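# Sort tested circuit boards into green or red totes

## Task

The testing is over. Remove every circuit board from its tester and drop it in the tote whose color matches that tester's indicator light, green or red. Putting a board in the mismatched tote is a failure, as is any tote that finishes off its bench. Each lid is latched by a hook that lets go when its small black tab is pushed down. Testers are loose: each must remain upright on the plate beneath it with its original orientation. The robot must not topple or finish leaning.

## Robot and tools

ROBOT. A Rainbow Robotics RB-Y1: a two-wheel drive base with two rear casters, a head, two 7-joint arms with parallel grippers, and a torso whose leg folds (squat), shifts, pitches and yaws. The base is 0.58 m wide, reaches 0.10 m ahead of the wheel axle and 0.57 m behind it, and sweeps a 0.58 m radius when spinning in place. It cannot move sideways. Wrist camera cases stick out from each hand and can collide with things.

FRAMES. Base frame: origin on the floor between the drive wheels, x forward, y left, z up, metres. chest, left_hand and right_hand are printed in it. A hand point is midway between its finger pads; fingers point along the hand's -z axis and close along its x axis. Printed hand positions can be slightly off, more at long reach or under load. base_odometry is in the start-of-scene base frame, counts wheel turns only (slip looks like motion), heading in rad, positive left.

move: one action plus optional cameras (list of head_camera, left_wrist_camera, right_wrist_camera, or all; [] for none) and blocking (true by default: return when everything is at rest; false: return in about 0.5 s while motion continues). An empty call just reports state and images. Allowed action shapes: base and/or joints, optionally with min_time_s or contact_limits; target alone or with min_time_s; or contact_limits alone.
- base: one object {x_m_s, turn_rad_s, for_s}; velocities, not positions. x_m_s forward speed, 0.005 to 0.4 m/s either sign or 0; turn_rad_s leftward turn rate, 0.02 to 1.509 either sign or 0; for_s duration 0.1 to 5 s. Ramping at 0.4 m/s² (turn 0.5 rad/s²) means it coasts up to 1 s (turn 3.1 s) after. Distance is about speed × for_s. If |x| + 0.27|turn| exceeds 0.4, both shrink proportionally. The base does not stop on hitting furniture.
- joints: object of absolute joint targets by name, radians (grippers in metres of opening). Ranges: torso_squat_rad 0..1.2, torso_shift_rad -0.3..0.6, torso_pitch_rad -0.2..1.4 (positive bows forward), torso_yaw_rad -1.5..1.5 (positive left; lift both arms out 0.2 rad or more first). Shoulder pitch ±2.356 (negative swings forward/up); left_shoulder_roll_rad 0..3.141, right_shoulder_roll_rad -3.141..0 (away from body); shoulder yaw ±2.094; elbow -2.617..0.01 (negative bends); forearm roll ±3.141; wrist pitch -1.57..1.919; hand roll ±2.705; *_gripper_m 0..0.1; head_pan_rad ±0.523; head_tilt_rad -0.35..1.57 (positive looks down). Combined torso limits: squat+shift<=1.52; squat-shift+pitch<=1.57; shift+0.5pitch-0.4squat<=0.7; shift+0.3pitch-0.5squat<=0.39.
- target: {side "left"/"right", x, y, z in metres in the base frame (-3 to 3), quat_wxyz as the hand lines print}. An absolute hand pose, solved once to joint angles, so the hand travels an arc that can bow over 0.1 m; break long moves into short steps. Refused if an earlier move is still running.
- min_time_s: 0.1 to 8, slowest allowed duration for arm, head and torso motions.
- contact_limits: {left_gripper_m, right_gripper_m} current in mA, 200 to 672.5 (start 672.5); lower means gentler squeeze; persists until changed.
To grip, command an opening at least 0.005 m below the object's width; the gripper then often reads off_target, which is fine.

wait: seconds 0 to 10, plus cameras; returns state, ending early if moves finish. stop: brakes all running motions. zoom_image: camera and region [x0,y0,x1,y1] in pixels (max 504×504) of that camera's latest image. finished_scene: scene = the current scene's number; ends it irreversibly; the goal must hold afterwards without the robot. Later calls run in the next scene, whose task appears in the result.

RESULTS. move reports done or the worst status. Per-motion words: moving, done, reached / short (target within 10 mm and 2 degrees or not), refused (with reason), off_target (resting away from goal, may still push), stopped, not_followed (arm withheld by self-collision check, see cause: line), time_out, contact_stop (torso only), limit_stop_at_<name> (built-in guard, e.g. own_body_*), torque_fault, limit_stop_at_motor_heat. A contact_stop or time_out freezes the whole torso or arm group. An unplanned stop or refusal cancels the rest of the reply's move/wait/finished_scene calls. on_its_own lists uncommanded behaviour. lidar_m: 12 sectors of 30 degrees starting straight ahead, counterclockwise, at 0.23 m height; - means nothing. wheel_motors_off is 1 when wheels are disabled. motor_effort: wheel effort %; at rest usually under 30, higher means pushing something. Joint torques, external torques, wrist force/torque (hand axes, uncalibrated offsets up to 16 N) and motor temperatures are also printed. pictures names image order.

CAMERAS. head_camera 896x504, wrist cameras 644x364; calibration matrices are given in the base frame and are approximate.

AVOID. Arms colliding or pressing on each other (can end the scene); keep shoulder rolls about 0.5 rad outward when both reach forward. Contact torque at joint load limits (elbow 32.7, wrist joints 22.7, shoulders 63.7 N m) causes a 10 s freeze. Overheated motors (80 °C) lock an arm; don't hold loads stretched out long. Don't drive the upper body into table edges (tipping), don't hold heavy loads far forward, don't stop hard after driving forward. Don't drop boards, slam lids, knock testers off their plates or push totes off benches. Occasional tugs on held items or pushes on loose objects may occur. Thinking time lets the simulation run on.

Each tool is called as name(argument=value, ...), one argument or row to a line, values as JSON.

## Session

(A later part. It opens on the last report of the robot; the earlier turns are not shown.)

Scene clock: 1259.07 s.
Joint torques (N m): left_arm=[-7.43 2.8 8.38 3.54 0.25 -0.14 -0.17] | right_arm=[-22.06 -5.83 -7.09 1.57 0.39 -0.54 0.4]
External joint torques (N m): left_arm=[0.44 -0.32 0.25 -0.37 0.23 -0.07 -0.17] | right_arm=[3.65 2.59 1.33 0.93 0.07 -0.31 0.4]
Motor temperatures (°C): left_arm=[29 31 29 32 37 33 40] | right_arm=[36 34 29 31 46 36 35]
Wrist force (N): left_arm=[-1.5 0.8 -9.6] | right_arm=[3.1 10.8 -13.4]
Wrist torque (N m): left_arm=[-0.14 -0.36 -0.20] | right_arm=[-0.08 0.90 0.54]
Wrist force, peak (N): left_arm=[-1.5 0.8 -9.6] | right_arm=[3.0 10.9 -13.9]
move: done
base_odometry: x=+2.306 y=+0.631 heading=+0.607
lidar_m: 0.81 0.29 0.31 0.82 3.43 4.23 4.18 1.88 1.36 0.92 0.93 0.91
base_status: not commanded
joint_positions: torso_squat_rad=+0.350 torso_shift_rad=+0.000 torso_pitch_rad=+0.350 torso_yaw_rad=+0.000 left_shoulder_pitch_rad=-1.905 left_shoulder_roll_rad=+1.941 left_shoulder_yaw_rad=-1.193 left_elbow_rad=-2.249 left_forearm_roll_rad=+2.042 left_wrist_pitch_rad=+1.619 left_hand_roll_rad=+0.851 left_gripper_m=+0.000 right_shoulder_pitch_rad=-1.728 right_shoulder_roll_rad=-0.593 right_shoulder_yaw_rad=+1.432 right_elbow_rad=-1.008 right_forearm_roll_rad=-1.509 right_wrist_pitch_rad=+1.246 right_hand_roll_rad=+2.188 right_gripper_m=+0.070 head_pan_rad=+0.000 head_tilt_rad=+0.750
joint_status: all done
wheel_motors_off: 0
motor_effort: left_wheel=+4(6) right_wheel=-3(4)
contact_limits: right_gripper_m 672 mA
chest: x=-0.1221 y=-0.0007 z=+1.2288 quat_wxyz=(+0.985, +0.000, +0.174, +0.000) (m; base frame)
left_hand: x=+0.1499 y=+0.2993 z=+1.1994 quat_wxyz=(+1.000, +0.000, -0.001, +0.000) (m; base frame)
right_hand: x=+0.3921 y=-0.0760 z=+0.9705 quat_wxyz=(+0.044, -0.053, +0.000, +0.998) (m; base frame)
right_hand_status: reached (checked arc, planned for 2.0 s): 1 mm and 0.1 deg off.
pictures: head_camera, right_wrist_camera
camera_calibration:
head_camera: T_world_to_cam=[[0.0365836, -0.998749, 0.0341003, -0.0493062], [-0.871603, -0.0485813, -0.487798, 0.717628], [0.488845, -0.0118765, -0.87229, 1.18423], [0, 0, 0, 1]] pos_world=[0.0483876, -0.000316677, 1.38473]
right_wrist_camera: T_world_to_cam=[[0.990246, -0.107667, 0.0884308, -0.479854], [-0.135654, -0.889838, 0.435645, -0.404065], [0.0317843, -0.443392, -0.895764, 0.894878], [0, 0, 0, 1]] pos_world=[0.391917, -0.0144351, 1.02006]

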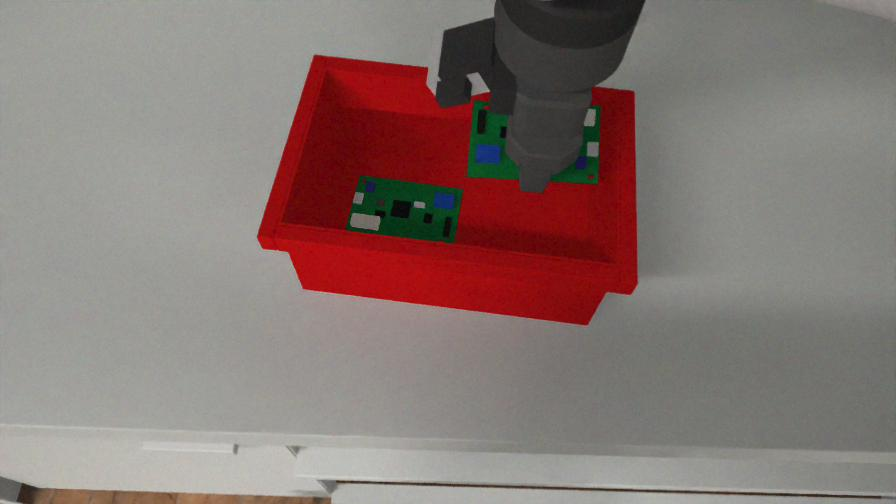

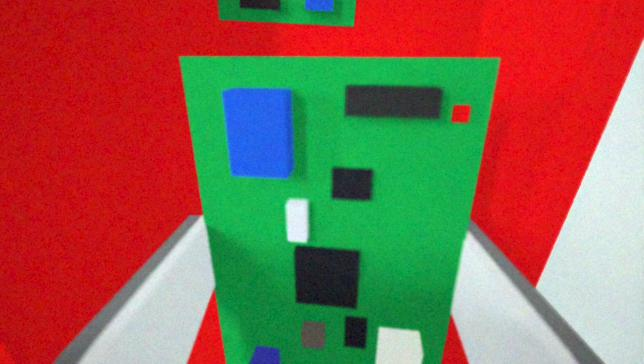

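move(
  target={"side":"right","x":0.388,"y":-0.077,"z":0.91,"quat_wxyz":[0.0436,-0.052,0,0.9977]},
  min_time_s=2,
  cameras=["head_camera"],
)

move(
  target={"side":"right","x":0.388,"y":-0.077,"z":0.893,"quat_wxyz":[0.0436,-0.052,0,0.9977]},
  min_time_s=2,
  cameras=["head_camera"],
)

Scene clock: 1268.70 s.
Joint torques (N m): left_arm=[-7.58 3.02 8.31 3.55 0.16 -0.11 -0.14] | right_arm=[-22.03 -5.38 -6.11 1.32 0.4 -0.54 0.33]
External joint torques (N m): left_arm=[0.29 -0.09 0.18 -0.36 0.14 -0.04 -0.14] | right_arm=[3.43 2.54 1.23 0.85 0.1 -0.31 0.34]
Motor temperatures (°C): left_arm=[29 31 29 32 37 33 40] | right_arm=[36 34 29 31 45 36 35]
Wrist force (N): left_arm=[-1.7 0.8 -9.3] | right_arm=[3.1 10.8 -13.2]
Wrist torque (N m): left_arm=[-0.13 -0.39 -0.19] | right_arm=[-0.06 0.91 0.52]
Wrist force, peak (N): left_arm=[-1.7 0.5 -9.8] | right_arm=[3.4 10.9 -13.9]
move: done
base_odometry: x=+2.306 y=+0.631 heading=+0.607
lidar_m: 0.80 0.30 0.31 0.82 3.42 4.24 4.18 1.88 1.36 0.92 0.93 0.91
base_status: not commanded
joint_positions: torso_squat_rad=+0.350 torso_shift_rad=+0.000 torso_pitch_rad=+0.350 torso_yaw_rad=+0.000 left_shoulder_pitch_rad=-1.905 left_shoulder_roll_rad=+1.941 left_shoulder_yaw_rad=-1.193 left_elbow_rad=-2.249 left_forearm_roll_rad=+2.042 left_wrist_pitch_rad=+1.619 left_hand_roll_rad=+0.851 left_gripper_m=+0.000 right_shoulder_pitch_rad=-1.632 right_shoulder_roll_rad=-0.499 right_shoulder_yaw_rad=+1.464 right_elbow_rad=-0.876 right_forearm_roll_rad=-1.471 right_wrist_pitch_rad=+1.140 right_hand_roll_rad=+2.233 right_gripper_m=+0.070 head_pan_rad=+0.000 head_tilt_rad=+0.750
joint_status: all done
wheel_motors_off: 0
motor_effort: left_wheel=+5(5) right_wheel=-1(4)
contact_limits: right_gripper_m 672 mA
chest: x=-0.1221 y=-0.0007 z=+1.2288 quat_wxyz=(+0.985, +0.000, +0.174, +0.000) (m; base frame)
left_hand: x=+0.1499 y=+0.2993 z=+1.1994 quat_wxyz=(+1.000, +0.000, -0.001, +0.000) (m; base frame)
right_hand: x=+0.3883 y=-0.0770 z=+0.9105 quat_wxyz=(+0.044, -0.053, +0.000, +0.998) (m; base frame)
right_hand_status: reached (checked arc, planned for 2.0 s): 1 mm and 0.1 deg off.
pictures: head_camera
camera_calibration:
head_camera: T_world_to_cam=[[0.0365833, -0.998749, 0.0341011, -0.0493066], [-0.871604, -0.0485814, -0.487798, 0.717628], [0.488844, -0.0118773, -0.87229, 1.18423], [0, 0, 0, 1]] pos_world=[0.0483878, -0.000316122, 1.38473]

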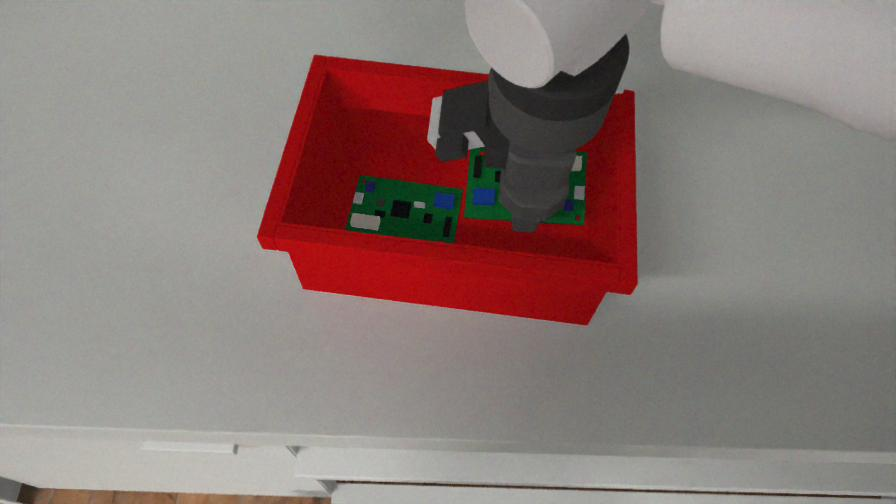

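Scene clock: 1271.03 s.
Joint torques (N m): left_arm=[-7.54 2.78 8.36 3.64 0.27 -0.03 -0.15] | right_arm=[-22.04 -5.16 -5.25 1.53 0.45 -0.6 0.34]
External joint torques (N m): left_arm=[0.33 -0.33 0.24 -0.27 0.24 0.03 -0.15] | right_arm=[3.35 2.55 1.53 1.06 0.15 -0.36 0.35]
Motor temperatures (°C): left_arm=[29 31 29 32 37 33 40] | right_arm=[36 34 29 31 45 35 35]
Wrist force (N): left_arm=[-1.7 0.7 -9.2] | right_arm=[3.1 10.8 -13.5]
Wrist torque (N m): left_arm=[-0.14 -0.37 -0.19] | right_arm=[-0.07 0.89 0.54]
Wrist force, peak (N): left_arm=[-1.7 0.6 -9.7] | right_arm=[3.3 10.7 -13.9]
move: done
base_odometry: x=+2.306 y=+0.631 heading=+0.607
lidar_m: 0.80 0.30 0.31 0.81 3.42 4.24 4.18 1.89 1.36 0.93 0.93 0.90
base_status: not commanded
joint_positions: torso_squat_rad=+0.350 torso_shift_rad=+0.000 torso_pitch_rad=+0.350 torso_yaw_rad=+0.000 left_shoulder_pitch_rad=-1.905 left_shoulder_roll_rad=+1.941 left_shoulder_yaw_rad=-1.193 left_elbow_rad=-2.249 left_forearm_roll_rad=+2.042 left_wrist_pitch_rad=+1.619 left_hand_roll_rad=+0.851 left_gripper_m=+0.000 right_shoulder_pitch_rad=-1.606 right_shoulder_roll_rad=-0.457 right_shoulder_yaw_rad=+1.469 right_elbow_rad=-0.803 right_forearm_roll_rad=-1.468 right_wrist_pitch_rad=+1.111 right_hand_roll_rad=+2.267 right_gripper_m=+0.070 head_pan_rad=+0.000 head_tilt_rad=+0.750
joint_status: all done
wheel_motors_off: 0
motor_effort: left_wheel=+4(6) right_wheel=-3(4)
contact_limits: right_gripper_m 672 mA
chest: x=-0.1221 y=-0.0007 z=+1.2288 quat_wxyz=(+0.985, +0.000, +0.174, +0.000) (m; base frame)
left_hand: x=+0.1499 y=+0.2993 z=+1.1994 quat_wxyz=(+1.000, +0.000, -0.001, +0.000) (m; base frame)
right_hand: x=+0.3883 y=-0.0770 z=+0.8935 quat_wxyz=(+0.044, -0.053, +0.000, +0.998) (m; base frame)
right_hand_status: reached (checked arc, planned for 2.0 s): 1 mm and 0.1 deg off.
pictures: head_camera
camera_calibration:
head_camera: T_world_to_cam=[[0.0365837, -0.998749, 0.0341007, -0.0493064], [-0.871603, -0.0485815, -0.487798, 0.717628], [0.488845, -0.0118768, -0.87229, 1.18423], [0, 0, 0, 1]] pos_world=[0.0483876, -0.000316396, 1.38473]

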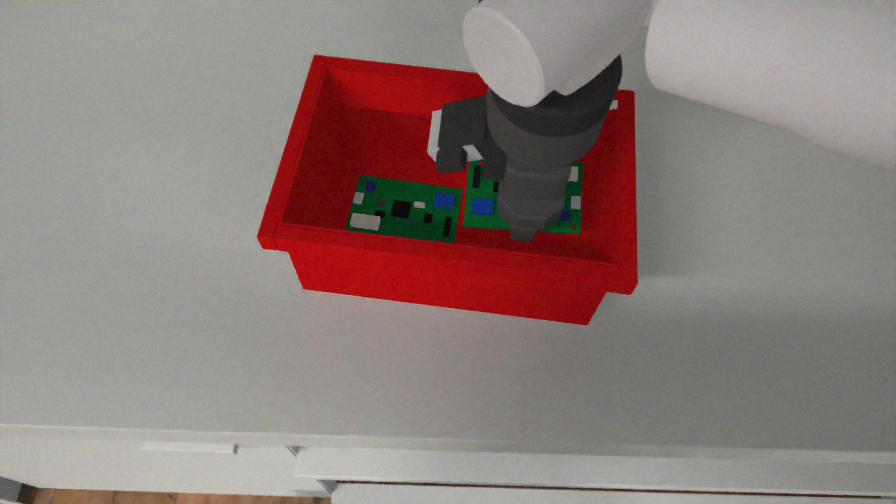

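move(
  target={"side":"right","x":0.388,"y":-0.081,"z":0.88,"quat_wxyz":[0.0436,-0.052,0,0.9977]},
  min_time_s=2,
  cameras=["head_camera"],
)

move(
  joints={"torso_squat_rad":0.388},
  min_time_s=1,
  cameras=[],
)

Scene clock: 1282.00 s.
Joint torques (N m): left_arm=[-7.45 2.92 8.19 3.58 0.29 0.02 -0.17] | right_arm=[-21.7 -4.86 -5.01 1.45 0.38 -0.58 0.35]
External joint torques (N m): left_arm=[0.42 -0.19 0.07 -0.33 0.26 0.09 -0.17] | right_arm=[3.59 2.74 1.44 0.98 0.1 -0.33 0.35]
Motor temperatures (°C): left_arm=[29 31 29 32 37 33 40] | right_arm=[36 34 29 31 45 35 35]
Wrist force (N): left_arm=[-1.8 0.5 -9.2] | right_arm=[2.9 10.8 -13.7]
Wrist torque (N m): left_arm=[-0.12 -0.39 -0.21] | right_arm=[-0.07 0.87 0.53]
Wrist force, peak (N): left_arm=[-1.6 0.6 -9.7] | right_arm=[3.5 10.8 -13.9]
move: done
base_odometry: x=+2.306 y=+0.631 heading=+0.607
lidar_m: 0.80 0.30 0.31 0.81 3.42 4.24 4.18 1.88 1.35 0.92 0.93 0.91
base_status: not commanded
joint_positions: torso_squat_rad=+0.350 torso_shift_rad=+0.000 torso_pitch_rad=+0.350 torso_yaw_rad=+0.000 left_shoulder_pitch_rad=-1.905 left_shoulder_roll_rad=+1.941 left_shoulder_yaw_rad=-1.193 left_elbow_rad=-2.249 left_forearm_roll_rad=+2.042 left_wrist_pitch_rad=+1.619 left_hand_roll_rad=+0.851 left_gripper_m=+0.000 right_shoulder_pitch_rad=-1.583 right_shoulder_roll_rad=-0.441 right_shoulder_yaw_rad=+1.472 right_elbow_rad=-0.767 right_forearm_roll_rad=-1.465 right_wrist_pitch_rad=+1.087 right_hand_roll_rad=+2.289 right_gripper_m=+0.070 head_pan_rad=+0.000 head_tilt_rad=+0.750
joint_status: all done
wheel_motors_off: 0
motor_effort: left_wheel=+4(6) right_wheel=-2(4)
contact_limits: right_gripper_m 672 mA
chest: x=-0.1221 y=-0.0007 z=+1.2288 quat_wxyz=(+0.985, +0.000, +0.174, +0.000) (m; base frame)
left_hand: x=+0.1499 y=+0.2993 z=+1.1994 quat_wxyz=(+1.000, +0.000, -0.001, +0.000) (m; base frame)
right_hand: x=+0.3877 y=-0.0813 z=+0.8811 quat_wxyz=(+0.044, -0.053, +0.000, +0.998) (m; base frame)
right_hand_status: reached (checked arc, planned for 2.0 s): 1 mm and 0.1 deg off.
pictures: head_camera
camera_calibration:
head_camera: T_world_to_cam=[[0.0365834, -0.998749, 0.0341007, -0.0493065], [-0.871603, -0.0485813, -0.487798, 0.717628], [0.488845, -0.011877, -0.87229, 1.18423], [0, 0, 0, 1]] pos_world=[0.0483875, -0.000316423, 1.38473]

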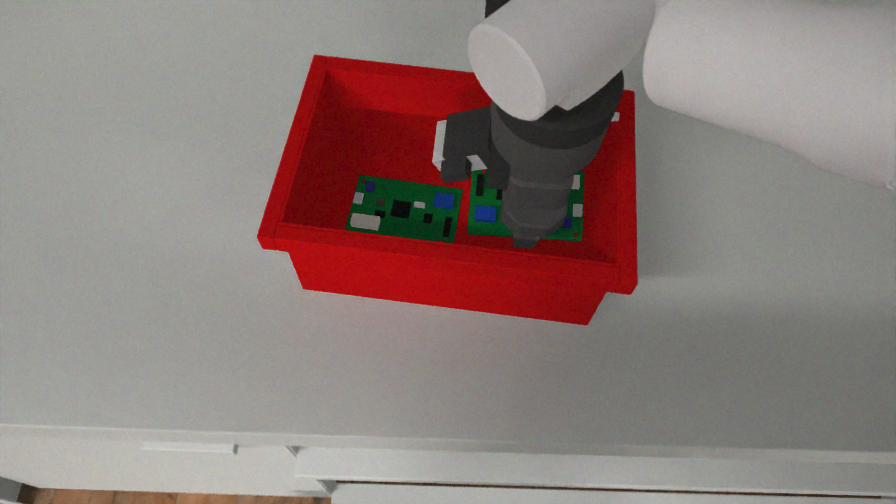

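Scene clock: 1283.30 s.
Joint torques (N m): left_arm=[-7.5 3.03 8.31 3.64 0.26 -0.05 -0.13] | right_arm=[-21.63 -4.9 -5.01 1.38 0.29 -0.63 0.46]
External joint torques (N m): left_arm=[0.37 -0.09 0.18 -0.27 0.23 0.01 -0.13] | right_arm=[3.65 2.71 1.45 0.91 0.01 -0.39 0.46]
Motor temperatures (°C): left_arm=[29 31 29 32 37 33 40] | right_arm=[36 33 29 31 45 35 35]
Wrist force (N): left_arm=[-1.9 0.8 -8.9] | right_arm=[3.0 10.7 -13.7]
Wrist torque (N m): left_arm=[-0.15 -0.43 -0.21] | right_arm=[-0.06 0.88 0.56]
Wrist force, peak (N): left_arm=[-1.5 0.6 -9.5] | right_arm=[2.8 10.9 -13.8]
move: done
base_odometry: x=+2.306 y=+0.631 heading=+0.607
lidar_m: 0.79 0.29 0.31 0.82 3.42 4.24 4.18 1.87 1.36 0.92 0.94 0.91
base_status: not commanded
joint_positions: torso_squat_rad=+0.388 torso_shift_rad=+0.000 torso_pitch_rad=+0.350 torso_yaw_rad=+0.000 left_shoulder_pitch_rad=-1.905 left_shoulder_roll_rad=+1.941 left_shoulder_yaw_rad=-1.193 left_elbow_rad=-2.249 left_forearm_roll_rad=+2.042 left_wrist_pitch_rad=+1.619 left_hand_roll_rad=+0.851 left_gripper_m=+0.000 right_shoulder_pitch_rad=-1.583 right_shoulder_roll_rad=-0.441 right_shoulder_yaw_rad=+1.472 right_elbow_rad=-0.767 right_forearm_roll_rad=-1.465 right_wrist_pitch_rad=+1.087 right_hand_roll_rad=+2.289 right_gripper_m=+0.070 head_pan_rad=+0.000 head_tilt_rad=+0.750
joint_status: all done
wheel_motors_off: 0
motor_effort: left_wheel=+3(5) right_wheel=-2(4)
contact_limits: right_gripper_m 672 mA
chest: x=-0.1220 y=-0.0007 z=+1.2192 quat_wxyz=(+0.985, +0.000, +0.174, +0.000) (m; base frame)
left_hand: x=+0.1500 y=+0.2993 z=+1.1898 quat_wxyz=(+1.000, +0.000, -0.001, +0.000) (m; base frame)
right_hand: x=+0.3877 y=-0.0813 z=+0.8714 quat_wxyz=(+0.044, -0.053, +0.000, +0.998) (m; base frame)
pictures: none
No camera images: "cameras" was empty.

move(
  joints={"torso_squat_rad":0.412},
  min_time_s=1,
  cameras=["head_camera"],
)

Scene clock: 1287.47 s.
Joint torques (N m): left_arm=[-7.61 2.87 8.37 3.63 0.26 0 -0.14] | right_arm=[-21.66 -4.94 -4.95 1.43 0.44 -0.53 0.32]
External joint torques (N m): left_arm=[0.26 -0.25 0.25 -0.28 0.24 0.07 -0.14] | right_arm=[3.62 2.67 1.51 0.95 0.15 -0.29 0.33]
Motor temperatures (°C): left_arm=[29 31 29 32 37 33 40] | right_arm=[36 33 29 31 45 35 35]
Wrist force (N): left_arm=[-1.9 0.7 -9.4] | right_arm=[3.1 10.6 -13.6]
Wrist torque (N m): left_arm=[-0.12 -0.41 -0.18] | right_arm=[-0.04 0.88 0.54]
Wrist force, peak (N): left_arm=[-1.7 0.8 -9.6] | right_arm=[3.2 10.7 -14.1]
move: done
base_odometry: x=+2.306 y=+0.631 heading=+0.607
lidar_m: 0.79 0.30 0.31 0.81 3.42 4.25 4.19 1.88 1.36 0.92 0.93 0.91
base_status: not commanded
joint_positions: torso_squat_rad=+0.412 torso_shift_rad=+0.000 torso_pitch_rad=+0.350 torso_yaw_rad=+0.000 left_shoulder_pitch_rad=-1.905 left_shoulder_roll_rad=+1.941 left_shoulder_yaw_rad=-1.193 left_elbow_rad=-2.249 left_forearm_roll_rad=+2.042 left_wrist_pitch_rad=+1.619 left_hand_roll_rad=+0.851 left_gripper_m=+0.000 right_shoulder_pitch_rad=-1.583 right_shoulder_roll_rad=-0.441 right_shoulder_yaw_rad=+1.472 right_elbow_rad=-0.767 right_forearm_roll_rad=-1.465 right_wrist_pitch_rad=+1.087 right_hand_roll_rad=+2.289 right_gripper_m=+0.070 head_pan_rad=+0.000 head_tilt_rad=+0.750
joint_status: all done
wheel_motors_off: 0
motor_effort: left_wheel=+4(5) right_wheel=-2(3)
contact_limits: right_gripper_m 672 mA
chest: x=-0.1220 y=-0.0007 z=+1.2126 quat_wxyz=(+0.985, +0.000, +0.174, +0.000) (m; base frame)
left_hand: x=+0.1500 y=+0.2993 z=+1.1833 quat_wxyz=(+1.000, +0.000, -0.001, +0.000) (m; base frame)
right_hand: x=+0.3877 y=-0.0813 z=+0.8649 quat_wxyz=(+0.044, -0.053, +0.000, +0.998) (m; base frame)
pictures: head_camera
camera_calibration:
head_camera: T_world_to_cam=[[0.0365871, -0.998749, 0.0340974, -0.0487434], [-0.871648, -0.0485818, -0.487718, 0.709707], [0.488764, -0.0118768, -0.872335, 1.17017], [0, 0, 0, 1]] pos_world=[0.0484615, -0.000305686, 1.36858]

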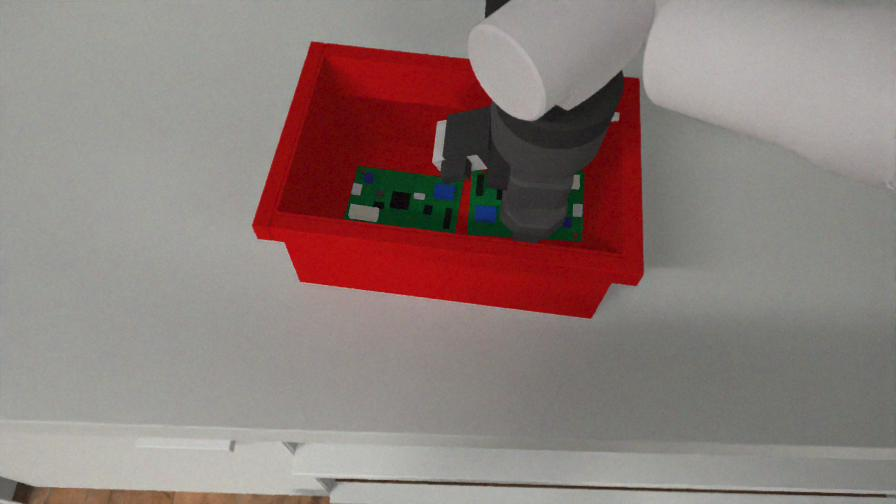

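move(
  joints={"torso_squat_rad":0.421},
  min_time_s=1,
  cameras=[],
)

Scene clock: 1291.80 s.
Joint torques (N m): left_arm=[-7.54 2.87 8.51 3.51 0.32 -0.04 -0.08] | right_arm=[-21.81 -5.15 -5.17 1.45 0.45 -0.6 0.41]
External joint torques (N m): left_arm=[0.33 -0.24 0.39 -0.39 0.29 0.03 -0.08] | right_arm=[3.47 2.46 1.29 0.98 0.16 -0.36 0.41]
Motor temperatures (°C): left_arm=[29 31 29 32 37 33 40] | right_arm=[36 33 29 31 45 35 35]
Wrist force (N): left_arm=[-1.7 0.7 -9.6] | right_arm=[3.1 10.9 -13.5]
Wrist torque (N m): left_arm=[-0.13 -0.40 -0.20] | right_arm=[-0.09 0.88 0.54]
Wrist force, peak (N): left_arm=[-1.9 0.5 -9.8] | right_arm=[3.0 11.0 -13.8]
move: done
base_odometry: x=+2.306 y=+0.631 heading=+0.607
lidar_m: 0.80 0.29 0.31 0.81 3.42 4.24 4.19 1.87 1.36 0.92 0.92 0.92
base_status: not commanded
joint_positions: torso_squat_rad=+0.421 torso_shift_rad=+0.000 torso_pitch_rad=+0.350 torso_yaw_rad=+0.000 left_shoulder_pitch_rad=-1.905 left_shoulder_roll_rad=+1.941 left_shoulder_yaw_rad=-1.193 left_elbow_rad=-2.249 left_forearm_roll_rad=+2.042 left_wrist_pitch_rad=+1.619 left_hand_roll_rad=+0.851 left_gripper_m=+0.000 right_shoulder_pitch_rad=-1.583 right_shoulder_roll_rad=-0.441 right_shoulder_yaw_rad=+1.472 right_elbow_rad=-0.767 right_forearm_roll_rad=-1.465 right_wrist_pitch_rad=+1.087 right_hand_roll_rad=+2.289 right_gripper_m=+0.070 head_pan_rad=+0.000 head_tilt_rad=+0.750
joint_status: all done
wheel_motors_off: 0
motor_effort: left_wheel=+4(6) right_wheel=-2(4)
contact_limits: right_gripper_m 672 mA
chest: x=-0.1220 y=-0.0007 z=+1.2101 quat_wxyz=(+0.985, +0.000, +0.174, +0.000) (m; base frame)
left_hand: x=+0.1500 y=+0.2993 z=+1.1807 quat_wxyz=(+1.000, +0.000, -0.001, +0.000) (m; base frame)
right_hand: x=+0.3877 y=-0.0813 z=+0.8623 quat_wxyz=(+0.044, -0.053, +0.000, +0.998) (m; base frame)
pictures: none
No camera images: "cameras" was empty.

move(
  joints={"torso_squat_rad":0.43},
  min_time_s=1,
  cameras=[],
)

move(
  joints={"torso_squat_rad":0.437},
  min_time_s=1,
  cameras=["head_camera"],
)

Scene clock: 1296.60 s.
Joint torques (N m): left_arm=[-7.45 2.73 8.32 3.53 0.25 -0.02 -0.1] | right_arm=[-18.02 -4.96 -5.1 1.35 0.35 -1.97 0.2]
External joint torques (N m): left_arm=[0.42 -0.37 0.2 -0.39 0.22 0.04 -0.1] | right_arm=[7.28 2.65 1.37 0.87 0.06 -1.73 0.21]
Motor temperatures (°C): left_arm=[29 31 29 32 37 33 40] | right_arm=[36 33 29 31 45 35 35]
Wrist force (N): left_arm=[-1.8 0.7 -9.4] | right_arm=[5.7 14.7 10.4]
Wrist torque (N m): left_arm=[-0.12 -0.42 -0.20] | right_arm=[-0.02 -0.19 0.71]
Wrist force, peak (N): left_arm=[-2.0 0.6 -9.7] | right_arm=[6.1 14.5 10.7]
move: done
base_odometry: x=+2.306 y=+0.631 heading=+0.607
lidar_m: 0.81 0.30 0.31 0.81 3.43 4.23 4.18 1.88 1.36 0.91 0.93 0.91
base_status: not commanded
joint_positions: torso_squat_rad=+0.430 torso_shift_rad=+0.000 torso_pitch_rad=+0.349 torso_yaw_rad=+0.000 left_shoulder_pitch_rad=-1.905 left_shoulder_roll_rad=+1.941 left_shoulder_yaw_rad=-1.193 left_elbow_rad=-2.249 left_forearm_roll_rad=+2.042 left_wrist_pitch_rad=+1.619 left_hand_roll_rad=+0.851 left_gripper_m=+0.000 right_shoulder_pitch_rad=-1.584 right_shoulder_roll_rad=-0.441 right_shoulder_yaw_rad=+1.472 right_elbow_rad=-0.767 right_forearm_roll_rad=-1.465 right_wrist_pitch_rad=+1.088 right_hand_roll_rad=+2.289 right_gripper_m=+0.070 head_pan_rad=+0.000 head_tilt_rad=+0.750
joint_status: all done
wheel_motors_off: 0
motor_effort: left_wheel=+3(5) right_wheel=-2(4)
contact_limits: right_gripper_m 672 mA
chest: x=-0.1225 y=-0.0007 z=+1.2075 quat_wxyz=(+0.985, +0.000, +0.174, +0.000) (m; base frame)
left_hand: x=+0.1496 y=+0.2993 z=+1.1784 quat_wxyz=(+1.000, +0.000, -0.001, +0.000) (m; base frame)
right_hand: x=+0.3878 y=-0.0812 z=+0.8606 quat_wxyz=(+0.044, -0.054, +0.000, +0.998) (m; base frame)
pictures: none
No camera images: "cameras" was empty.

Scene clock: 1297.87 s.
Joint torques (N m): left_arm=[-7.48 2.69 8.47 3.5 0.23 -0.04 -0.14] | right_arm=[-12.13 -4.07 -2.98 1.38 0.74 -3.52 0.13]
External joint torques (N m): left_arm=[0.38 -0.4 0.34 -0.42 0.21 0.03 -0.14] | right_arm=[13.2 3.56 3.49 0.89 0.44 -3.27 0.13]
Motor temperatures (°C): left_arm=[29 31 29 32 37 33 40] | right_arm=[36 33 29 31 45 35 35]
Wrist force (N): left_arm=[-1.8 0.8 -9.3] | right_arm=[8.6 17.1 29.2]
Wrist torque (N m): left_arm=[-0.13 -0.42 -0.20] | right_arm=[0.09 -1.12 0.82]
Wrist force, peak (N): left_arm=[-2.0 0.5 -9.4] | right_arm=[8.9 17.4 31.2]
move: done
base_odometry: x=+2.306 y=+0.631 heading=+0.607
lidar_m: 0.80 0.29 0.31 0.81 3.43 4.25 4.18 1.88 1.36 0.92 0.93 0.91
base_status: not commanded
joint_positions: torso_squat_rad=+0.437 torso_shift_rad=-0.001 torso_pitch_rad=+0.348 torso_yaw_rad=+0.000 left_shoulder_pitch_rad=-1.905 left_shoulder_roll_rad=+1.941 left_shoulder_yaw_rad=-1.193 left_elbow_rad=-2.249 left_forearm_roll_rad=+2.042 left_wrist_pitch_rad=+1.619 left_hand_roll_rad=+0.851 left_gripper_m=+0.000 right_shoulder_pitch_rad=-1.586 right_shoulder_roll_rad=-0.441 right_shoulder_yaw_rad=+1.472 right_elbow_rad=-0.767 right_forearm_roll_rad=-1.465 right_wrist_pitch_rad=+1.088 right_hand_roll_rad=+2.289 right_gripper_m=+0.070 head_pan_rad=+0.000 head_tilt_rad=+0.750
joint_status: all done
wheel_motors_off: 0
motor_effort: left_wheel=+4(6) right_wheel=-3(4)
contact_limits: right_gripper_m 672 mA
chest: x=-0.1229 y=-0.0007 z=+1.2055 quat_wxyz=(+0.985, +0.000, +0.173, +0.000) (m; base frame)
left_hand: x=+0.1492 y=+0.2993 z=+1.1766 quat_wxyz=(+1.000, +0.000, -0.002, +0.000) (m; base frame)
right_hand: x=+0.3882 y=-0.0809 z=+0.8598 quat_wxyz=(+0.044, -0.055, +0.000, +0.998) (m; base frame)
pictures: head_camera
camera_calibration:
head_camera: T_world_to_cam=[[0.0364674, -0.99875, 0.0341783, -0.0485784], [-0.870881, -0.0485357, -0.489092, 0.707259], [0.49014, -0.0119293, -0.871562, 1.16364], [0, 0, 0, 1]] pos_world=[0.047362, -0.000308839, 1.36176]

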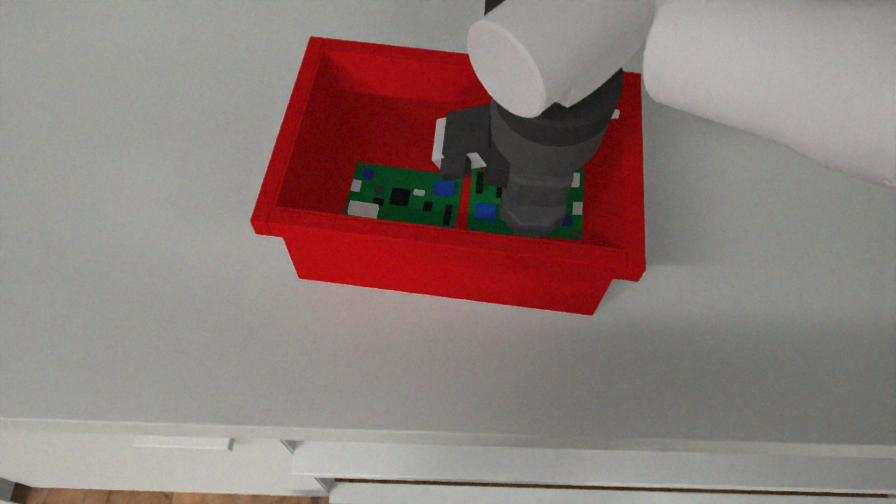

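move(
  joints={"right_gripper_m":0.082},
  cameras=["head_camera"],
)

move(
  joints={"torso_squat_rad":0.35},
  min_time_s=2,
  cameras=["head_camera"],
)

move(
  target={"side":"right","x":0.388,"y":-0.078,"z":0.96,"quat_wxyz":[0.0436,-0.052,0,0.9977]},
  min_time_s=2,
  cameras=[],
)

move(
  target={"side":"right","x":0.385,"y":-0.075,"z":1.08,"quat_wxyz":[0.0436,-0.052,0,0.9977]},
  min_time_s=2,
  cameras=["head_camera"],
)

Scene clock: 1305.97 s.
Joint torques (N m): left_arm=[-7.68 2.93 8.43 3.46 0.21 -0.01 -0.09] | right_arm=[-6.67 -1.16 -1.29 -0.77 -0.86 0.28 0.04]
External joint torques (N m): left_arm=[0.19 -0.17 0.3 -0.45 0.18 0.06 -0.09] | right_arm=[18.68 6.48 5.18 -1.27 -1.16 0.52 0.05]
Motor temperatures (°C): left_arm=[29 31 29 32 37 33 40] | right_arm=[36 33 28 31 45 35 35]
Wrist force (N): left_arm=[-1.7 0.6 -9.5] | right_arm=[-9.1 12.5 21.0]
Wrist torque (N m): left_arm=[-0.11 -0.41 -0.21] | right_arm=[-0.11 -0.39 0.60]
Wrist force, peak (N): left_arm=[-1.8 0.8 -9.6] | right_arm=[8.9 17.3 31.3]
move: done
base_odometry: x=+2.306 y=+0.631 heading=+0.607
lidar_m: 0.79 0.29 0.31 0.81 3.42 4.24 4.19 1.89 1.36 0.92 0.93 0.92
base_status: not commanded
joint_positions: torso_squat_rad=+0.437 torso_shift_rad=+0.000 torso_pitch_rad=+0.348 torso_yaw_rad=+0.000 left_shoulder_pitch_rad=-1.905 left_shoulder_roll_rad=+1.941 left_shoulder_yaw_rad=-1.193 left_elbow_rad=-2.249 left_forearm_roll_rad=+2.042 left_wrist_pitch_rad=+1.619 left_hand_roll_rad=+0.851 left_gripper_m=+0.000 right_shoulder_pitch_rad=-1.587 right_shoulder_roll_rad=-0.442 right_shoulder_yaw_rad=+1.471 right_elbow_rad=-0.766 right_forearm_roll_rad=-1.464 right_wrist_pitch_rad=+1.087 right_hand_roll_rad=+2.289 right_gripper_m=+0.082 head_pan_rad=+0.000 head_tilt_rad=+0.750
joint_status: all done
wheel_motors_off: 0
motor_effort: left_wheel=+3(5) right_wheel=-3(4)
contact_limits: right_gripper_m 672 mA
chest: x=-0.1227 y=-0.0007 z=+1.2055 quat_wxyz=(+0.985, +0.000, +0.173, +0.000) (m; base frame)
left_hand: x=+0.1494 y=+0.2993 z=+1.1765 quat_wxyz=(+1.000, +0.000, -0.001, +0.000) (m; base frame)
right_hand: x=+0.3894 y=-0.0810 z=+0.8605 quat_wxyz=(+0.044, -0.056, -0.001, +0.997) (m; base frame)
pictures: head_camera
camera_calibration:
head_camera: T_world_to_cam=[[0.0364908, -0.99875, 0.0341633, -0.0485645], [-0.871016, -0.0485455, -0.48885, 0.70713], [0.489897, -0.0119183, -0.871699, 1.16365], [0, 0, 0, 1]] pos_world=[0.047627, -0.000307188, 1.36169]

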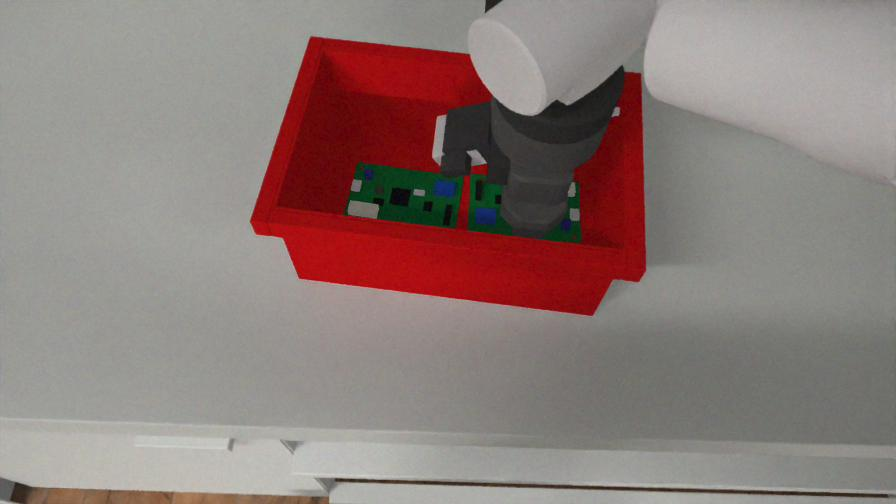

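Scene clock: 1308.27 s.
Joint torques (N m): left_arm=[-7.53 2.91 8.22 3.59 0.27 -0.05 -0.14] | right_arm=[-21.58 -4.92 -4.94 0.02 -0.25 -0.01 0.06]
External joint torques (N m): left_arm=[0.34 -0.2 0.09 -0.32 0.24 0.02 -0.14] | right_arm=[3.7 2.68 1.51 -0.45 -0.54 0.23 0.06]
Motor temperatures (°C): left_arm=[29 31 29 32 37 33 40] | right_arm=[36 33 28 31 45 35 35]
Wrist force (N): left_arm=[-1.7 0.5 -9.2] | right_arm=[2.8 10.6 -13.0]
Wrist torque (N m): left_arm=[-0.08 -0.37 -0.19] | right_arm=[-0.05 0.86 0.54]
Wrist force, peak (N): left_arm=[-1.8 0.8 -9.7] | right_arm=[-8.5 12.4 24.0]
move: done
base_odometry: x=+2.306 y=+0.631 heading=+0.607
lidar_m: 0.80 0.30 0.31 0.81 3.42 4.24 4.18 1.88 1.36 0.91 0.93 0.91
base_status: not commanded
joint_positions: torso_squat_rad=+0.350 torso_shift_rad=+0.000 torso_pitch_rad=+0.350 torso_yaw_rad=+0.000 left_shoulder_pitch_rad=-1.905 left_shoulder_roll_rad=+1.941 left_shoulder_yaw_rad=-1.193 left_elbow_rad=-2.249 left_forearm_roll_rad=+2.042 left_wrist_pitch_rad=+1.619 left_hand_roll_rad=+0.851 left_gripper_m=+0.000 right_shoulder_pitch_rad=-1.583 right_shoulder_roll_rad=-0.441 right_shoulder_yaw_rad=+1.472 right_elbow_rad=-0.766 right_forearm_roll_rad=-1.465 right_wrist_pitch_rad=+1.087 right_hand_roll_rad=+2.289 right_gripper_m=+0.082 head_pan_rad=+0.000 head_tilt_rad=+0.750
joint_status: all done
wheel_motors_off: 0
motor_effort: left_wheel=+3(6) right_wheel=-1(4)
contact_limits: right_gripper_m 672 mA
chest: x=-0.1219 y=-0.0007 z=+1.2287 quat_wxyz=(+0.985, +0.000, +0.174, +0.000) (m; base frame)
left_hand: x=+0.1501 y=+0.2993 z=+1.1993 quat_wxyz=(+1.000, +0.000, -0.001, +0.000) (m; base frame)
right_hand: x=+0.3879 y=-0.0814 z=+0.8809 quat_wxyz=(+0.044, -0.053, +0.000, +0.998) (m; base frame)
pictures: head_camera
camera_calibration:
head_camera: T_world_to_cam=[[0.0365746, -0.998749, 0.0340978, -0.049308], [-0.87173, -0.0485691, -0.487573, 0.717441], [0.488619, -0.0118913, -0.872416, 1.18427], [0, 0, 0, 1]] pos_world=[0.0485632, -0.000318371, 1.38466]

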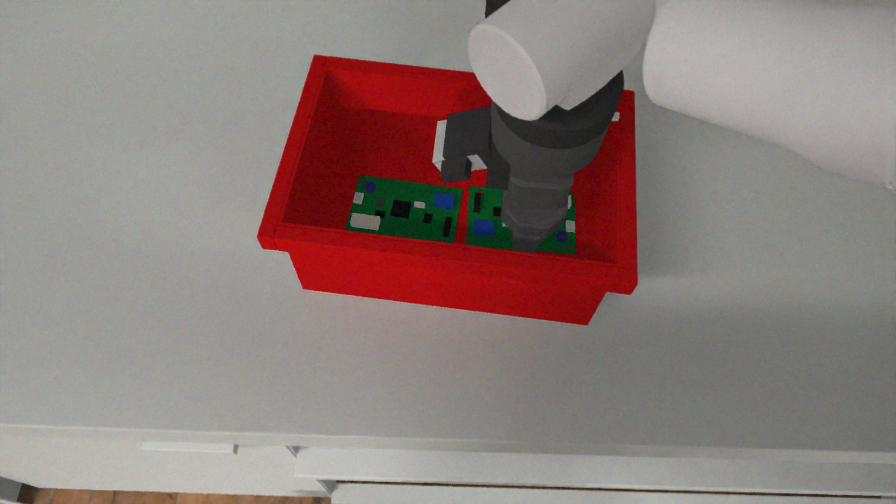

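Scene clock: 1310.60 s.
Joint torques (N m): left_arm=[-7.47 2.96 8.21 3.65 0.26 -0.06 -0.16] | right_arm=[-24.39 -9.15 -9.17 0.16 -0.29 -0.05 -0.35]
External joint torques (N m): left_arm=[0.4 -0.15 0.08 -0.26 0.23 0 -0.16] | right_arm=[1.15 -0.8 -0.69 -0.41 -0.61 0.17 -0.34]
Motor temperatures (°C): left_arm=[29 31 29 32 37 33 40] | right_arm=[36 33 29 31 45 35 35]
Wrist force (N): left_arm=[-1.7 0.7 -9.1] | right_arm=[3.2 10.9 -13.0]
Wrist torque (N m): left_arm=[-0.12 -0.39 -0.19] | right_arm=[-0.08 0.91 0.51]
Wrist force, peak (N): left_arm=[-1.6 0.7 -9.6] | right_arm=[3.2 10.9 -13.3]
move: done
base_odometry: x=+2.306 y=+0.631 heading=+0.607
lidar_m: 0.81 0.29 0.31 0.82 3.42 4.25 4.18 1.89 1.36 0.93 0.93 0.90
base_status: not commanded
joint_positions: torso_squat_rad=+0.350 torso_shift_rad=+0.000 torso_pitch_rad=+0.350 torso_yaw_rad=+0.000 left_shoulder_pitch_rad=-1.905 left_shoulder_roll_rad=+1.941 left_shoulder_yaw_rad=-1.193 left_elbow_rad=-2.249 left_forearm_roll_rad=+2.042 left_wrist_pitch_rad=+1.619 left_hand_roll_rad=+0.851 left_gripper_m=+0.000 right_shoulder_pitch_rad=-1.708 right_shoulder_roll_rad=-0.596 right_shoulder_yaw_rad=+1.440 right_elbow_rad=-1.024 right_forearm_roll_rad=-1.497 right_wrist_pitch_rad=+1.229 right_hand_roll_rad=+2.176 right_gripper_m=+0.082 head_pan_rad=+0.000 head_tilt_rad=+0.750
joint_status: all done
wheel_motors_off: 0
motor_effort: left_wheel=+3(6) right_wheel=-3(4)
contact_limits: right_gripper_m 672 mA
chest: x=-0.1219 y=-0.0007 z=+1.2287 quat_wxyz=(+0.985, +0.000, +0.174, +0.000) (m; base frame)
left_hand: x=+0.1501 y=+0.2993 z=+1.1993 quat_wxyz=(+1.000, +0.000, -0.001, +0.000) (m; base frame)
right_hand: x=+0.3880 y=-0.0779 z=+0.9600 quat_wxyz=(+0.043, -0.052, +0.000, +0.998) (m; base frame)
right_hand_status: reached (checked arc, planned for 2.0 s): 0 mm and 0.0 deg off.
pictures: none
No camera images: "cameras" was empty.

Scene clock: 1312.93 s.
Joint torques (N m): left_arm=[-7.59 2.87 8.3 3.51 0.21 -0.01 -0.14] | right_arm=[-24.53 -9.28 -9.97 0.59 -0.23 -0.03 -0.36]
External joint torques (N m): left_arm=[0.28 -0.25 0.18 -0.4 0.18 0.05 -0.14] | right_arm=[0.84 -0.7 -0.51 -0.59 -0.58 0.19 -0.35]
Motor temperatures (°C): left_arm=[29 31 29 32 37 33 40] | right_arm=[36 33 29 31 45 35 35]
Wrist force (N): left_arm=[-1.7 0.7 -8.8] | right_arm=[3.1 10.6 -12.9]
Wrist torque (N m): left_arm=[-0.14 -0.39 -0.19] | right_arm=[-0.02 0.90 0.55]
Wrist force, peak (N): left_arm=[-1.5 0.9 -9.7] | right_arm=[3.0 10.9 -13.5]
move: done
base_odometry: x=+2.306 y=+0.631 heading=+0.607
lidar_m: 0.80 0.29 0.30 0.82 3.43 4.24 4.18 1.88 1.36 0.93 0.93 0.92
base_status: not commanded
joint_positions: torso_squat_rad=+0.350 torso_shift_rad=+0.000 torso_pitch_rad=+0.350 torso_yaw_rad=+0.000 left_shoulder_pitch_rad=-1.905 left_shoulder_roll_rad=+1.941 left_shoulder_yaw_rad=-1.193 left_elbow_rad=-2.249 left_forearm_roll_rad=+2.042 left_wrist_pitch_rad=+1.619 left_hand_roll_rad=+0.851 left_gripper_m=+0.000 right_shoulder_pitch_rad=-1.900 right_shoulder_roll_rad=-0.722 right_shoulder_yaw_rad=+1.360 right_elbow_rad=-1.162 right_forearm_roll_rad=-1.602 right_wrist_pitch_rad=+1.445 right_hand_roll_rad=+2.135 right_gripper_m=+0.082 head_pan_rad=+0.000 head_tilt_rad=+0.750
joint_status: all done
wheel_motors_off: 0
motor_effort: left_wheel=+3(6) right_wheel=-2(5)
contact_limits: right_gripper_m 672 mA
chest: x=-0.1219 y=-0.0007 z=+1.2287 quat_wxyz=(+0.985, +0.000, +0.174, +0.000) (m; base frame)
left_hand: x=+0.1501 y=+0.2993 z=+1.1993 quat_wxyz=(+1.000, +0.000, -0.001, +0.000) (m; base frame)
right_hand: x=+0.3851 y=-0.0749 z=+1.0799 quat_wxyz=(+0.043, -0.052, +0.000, +0.998) (m; base frame)
right_hand_status: reached (checked arc, planned for 2.0 s): 0 mm and 0.0 deg off.
pictures: head_camera
camera_calibration:
head_camera: T_world_to_cam=[[0.0365807, -0.998749, 0.0340952, -0.0493042], [-0.871728, -0.0485732, -0.487577, 0.717445], [0.488623, -0.0118858, -0.872414, 1.18426], [0, 0, 0, 1]] pos_world=[0.0485617, -0.000317922, 1.38466]

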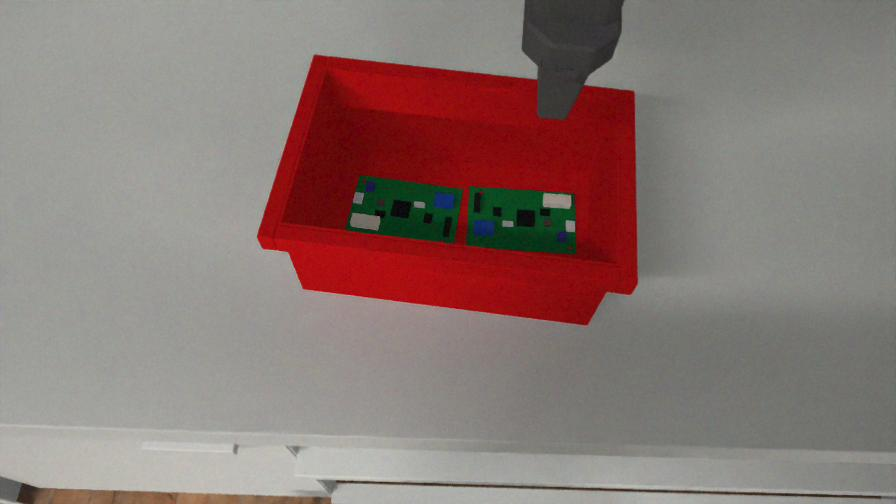

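finished_scene(
  scene=2,
  done=true,
)

The scene is finished: the task was done.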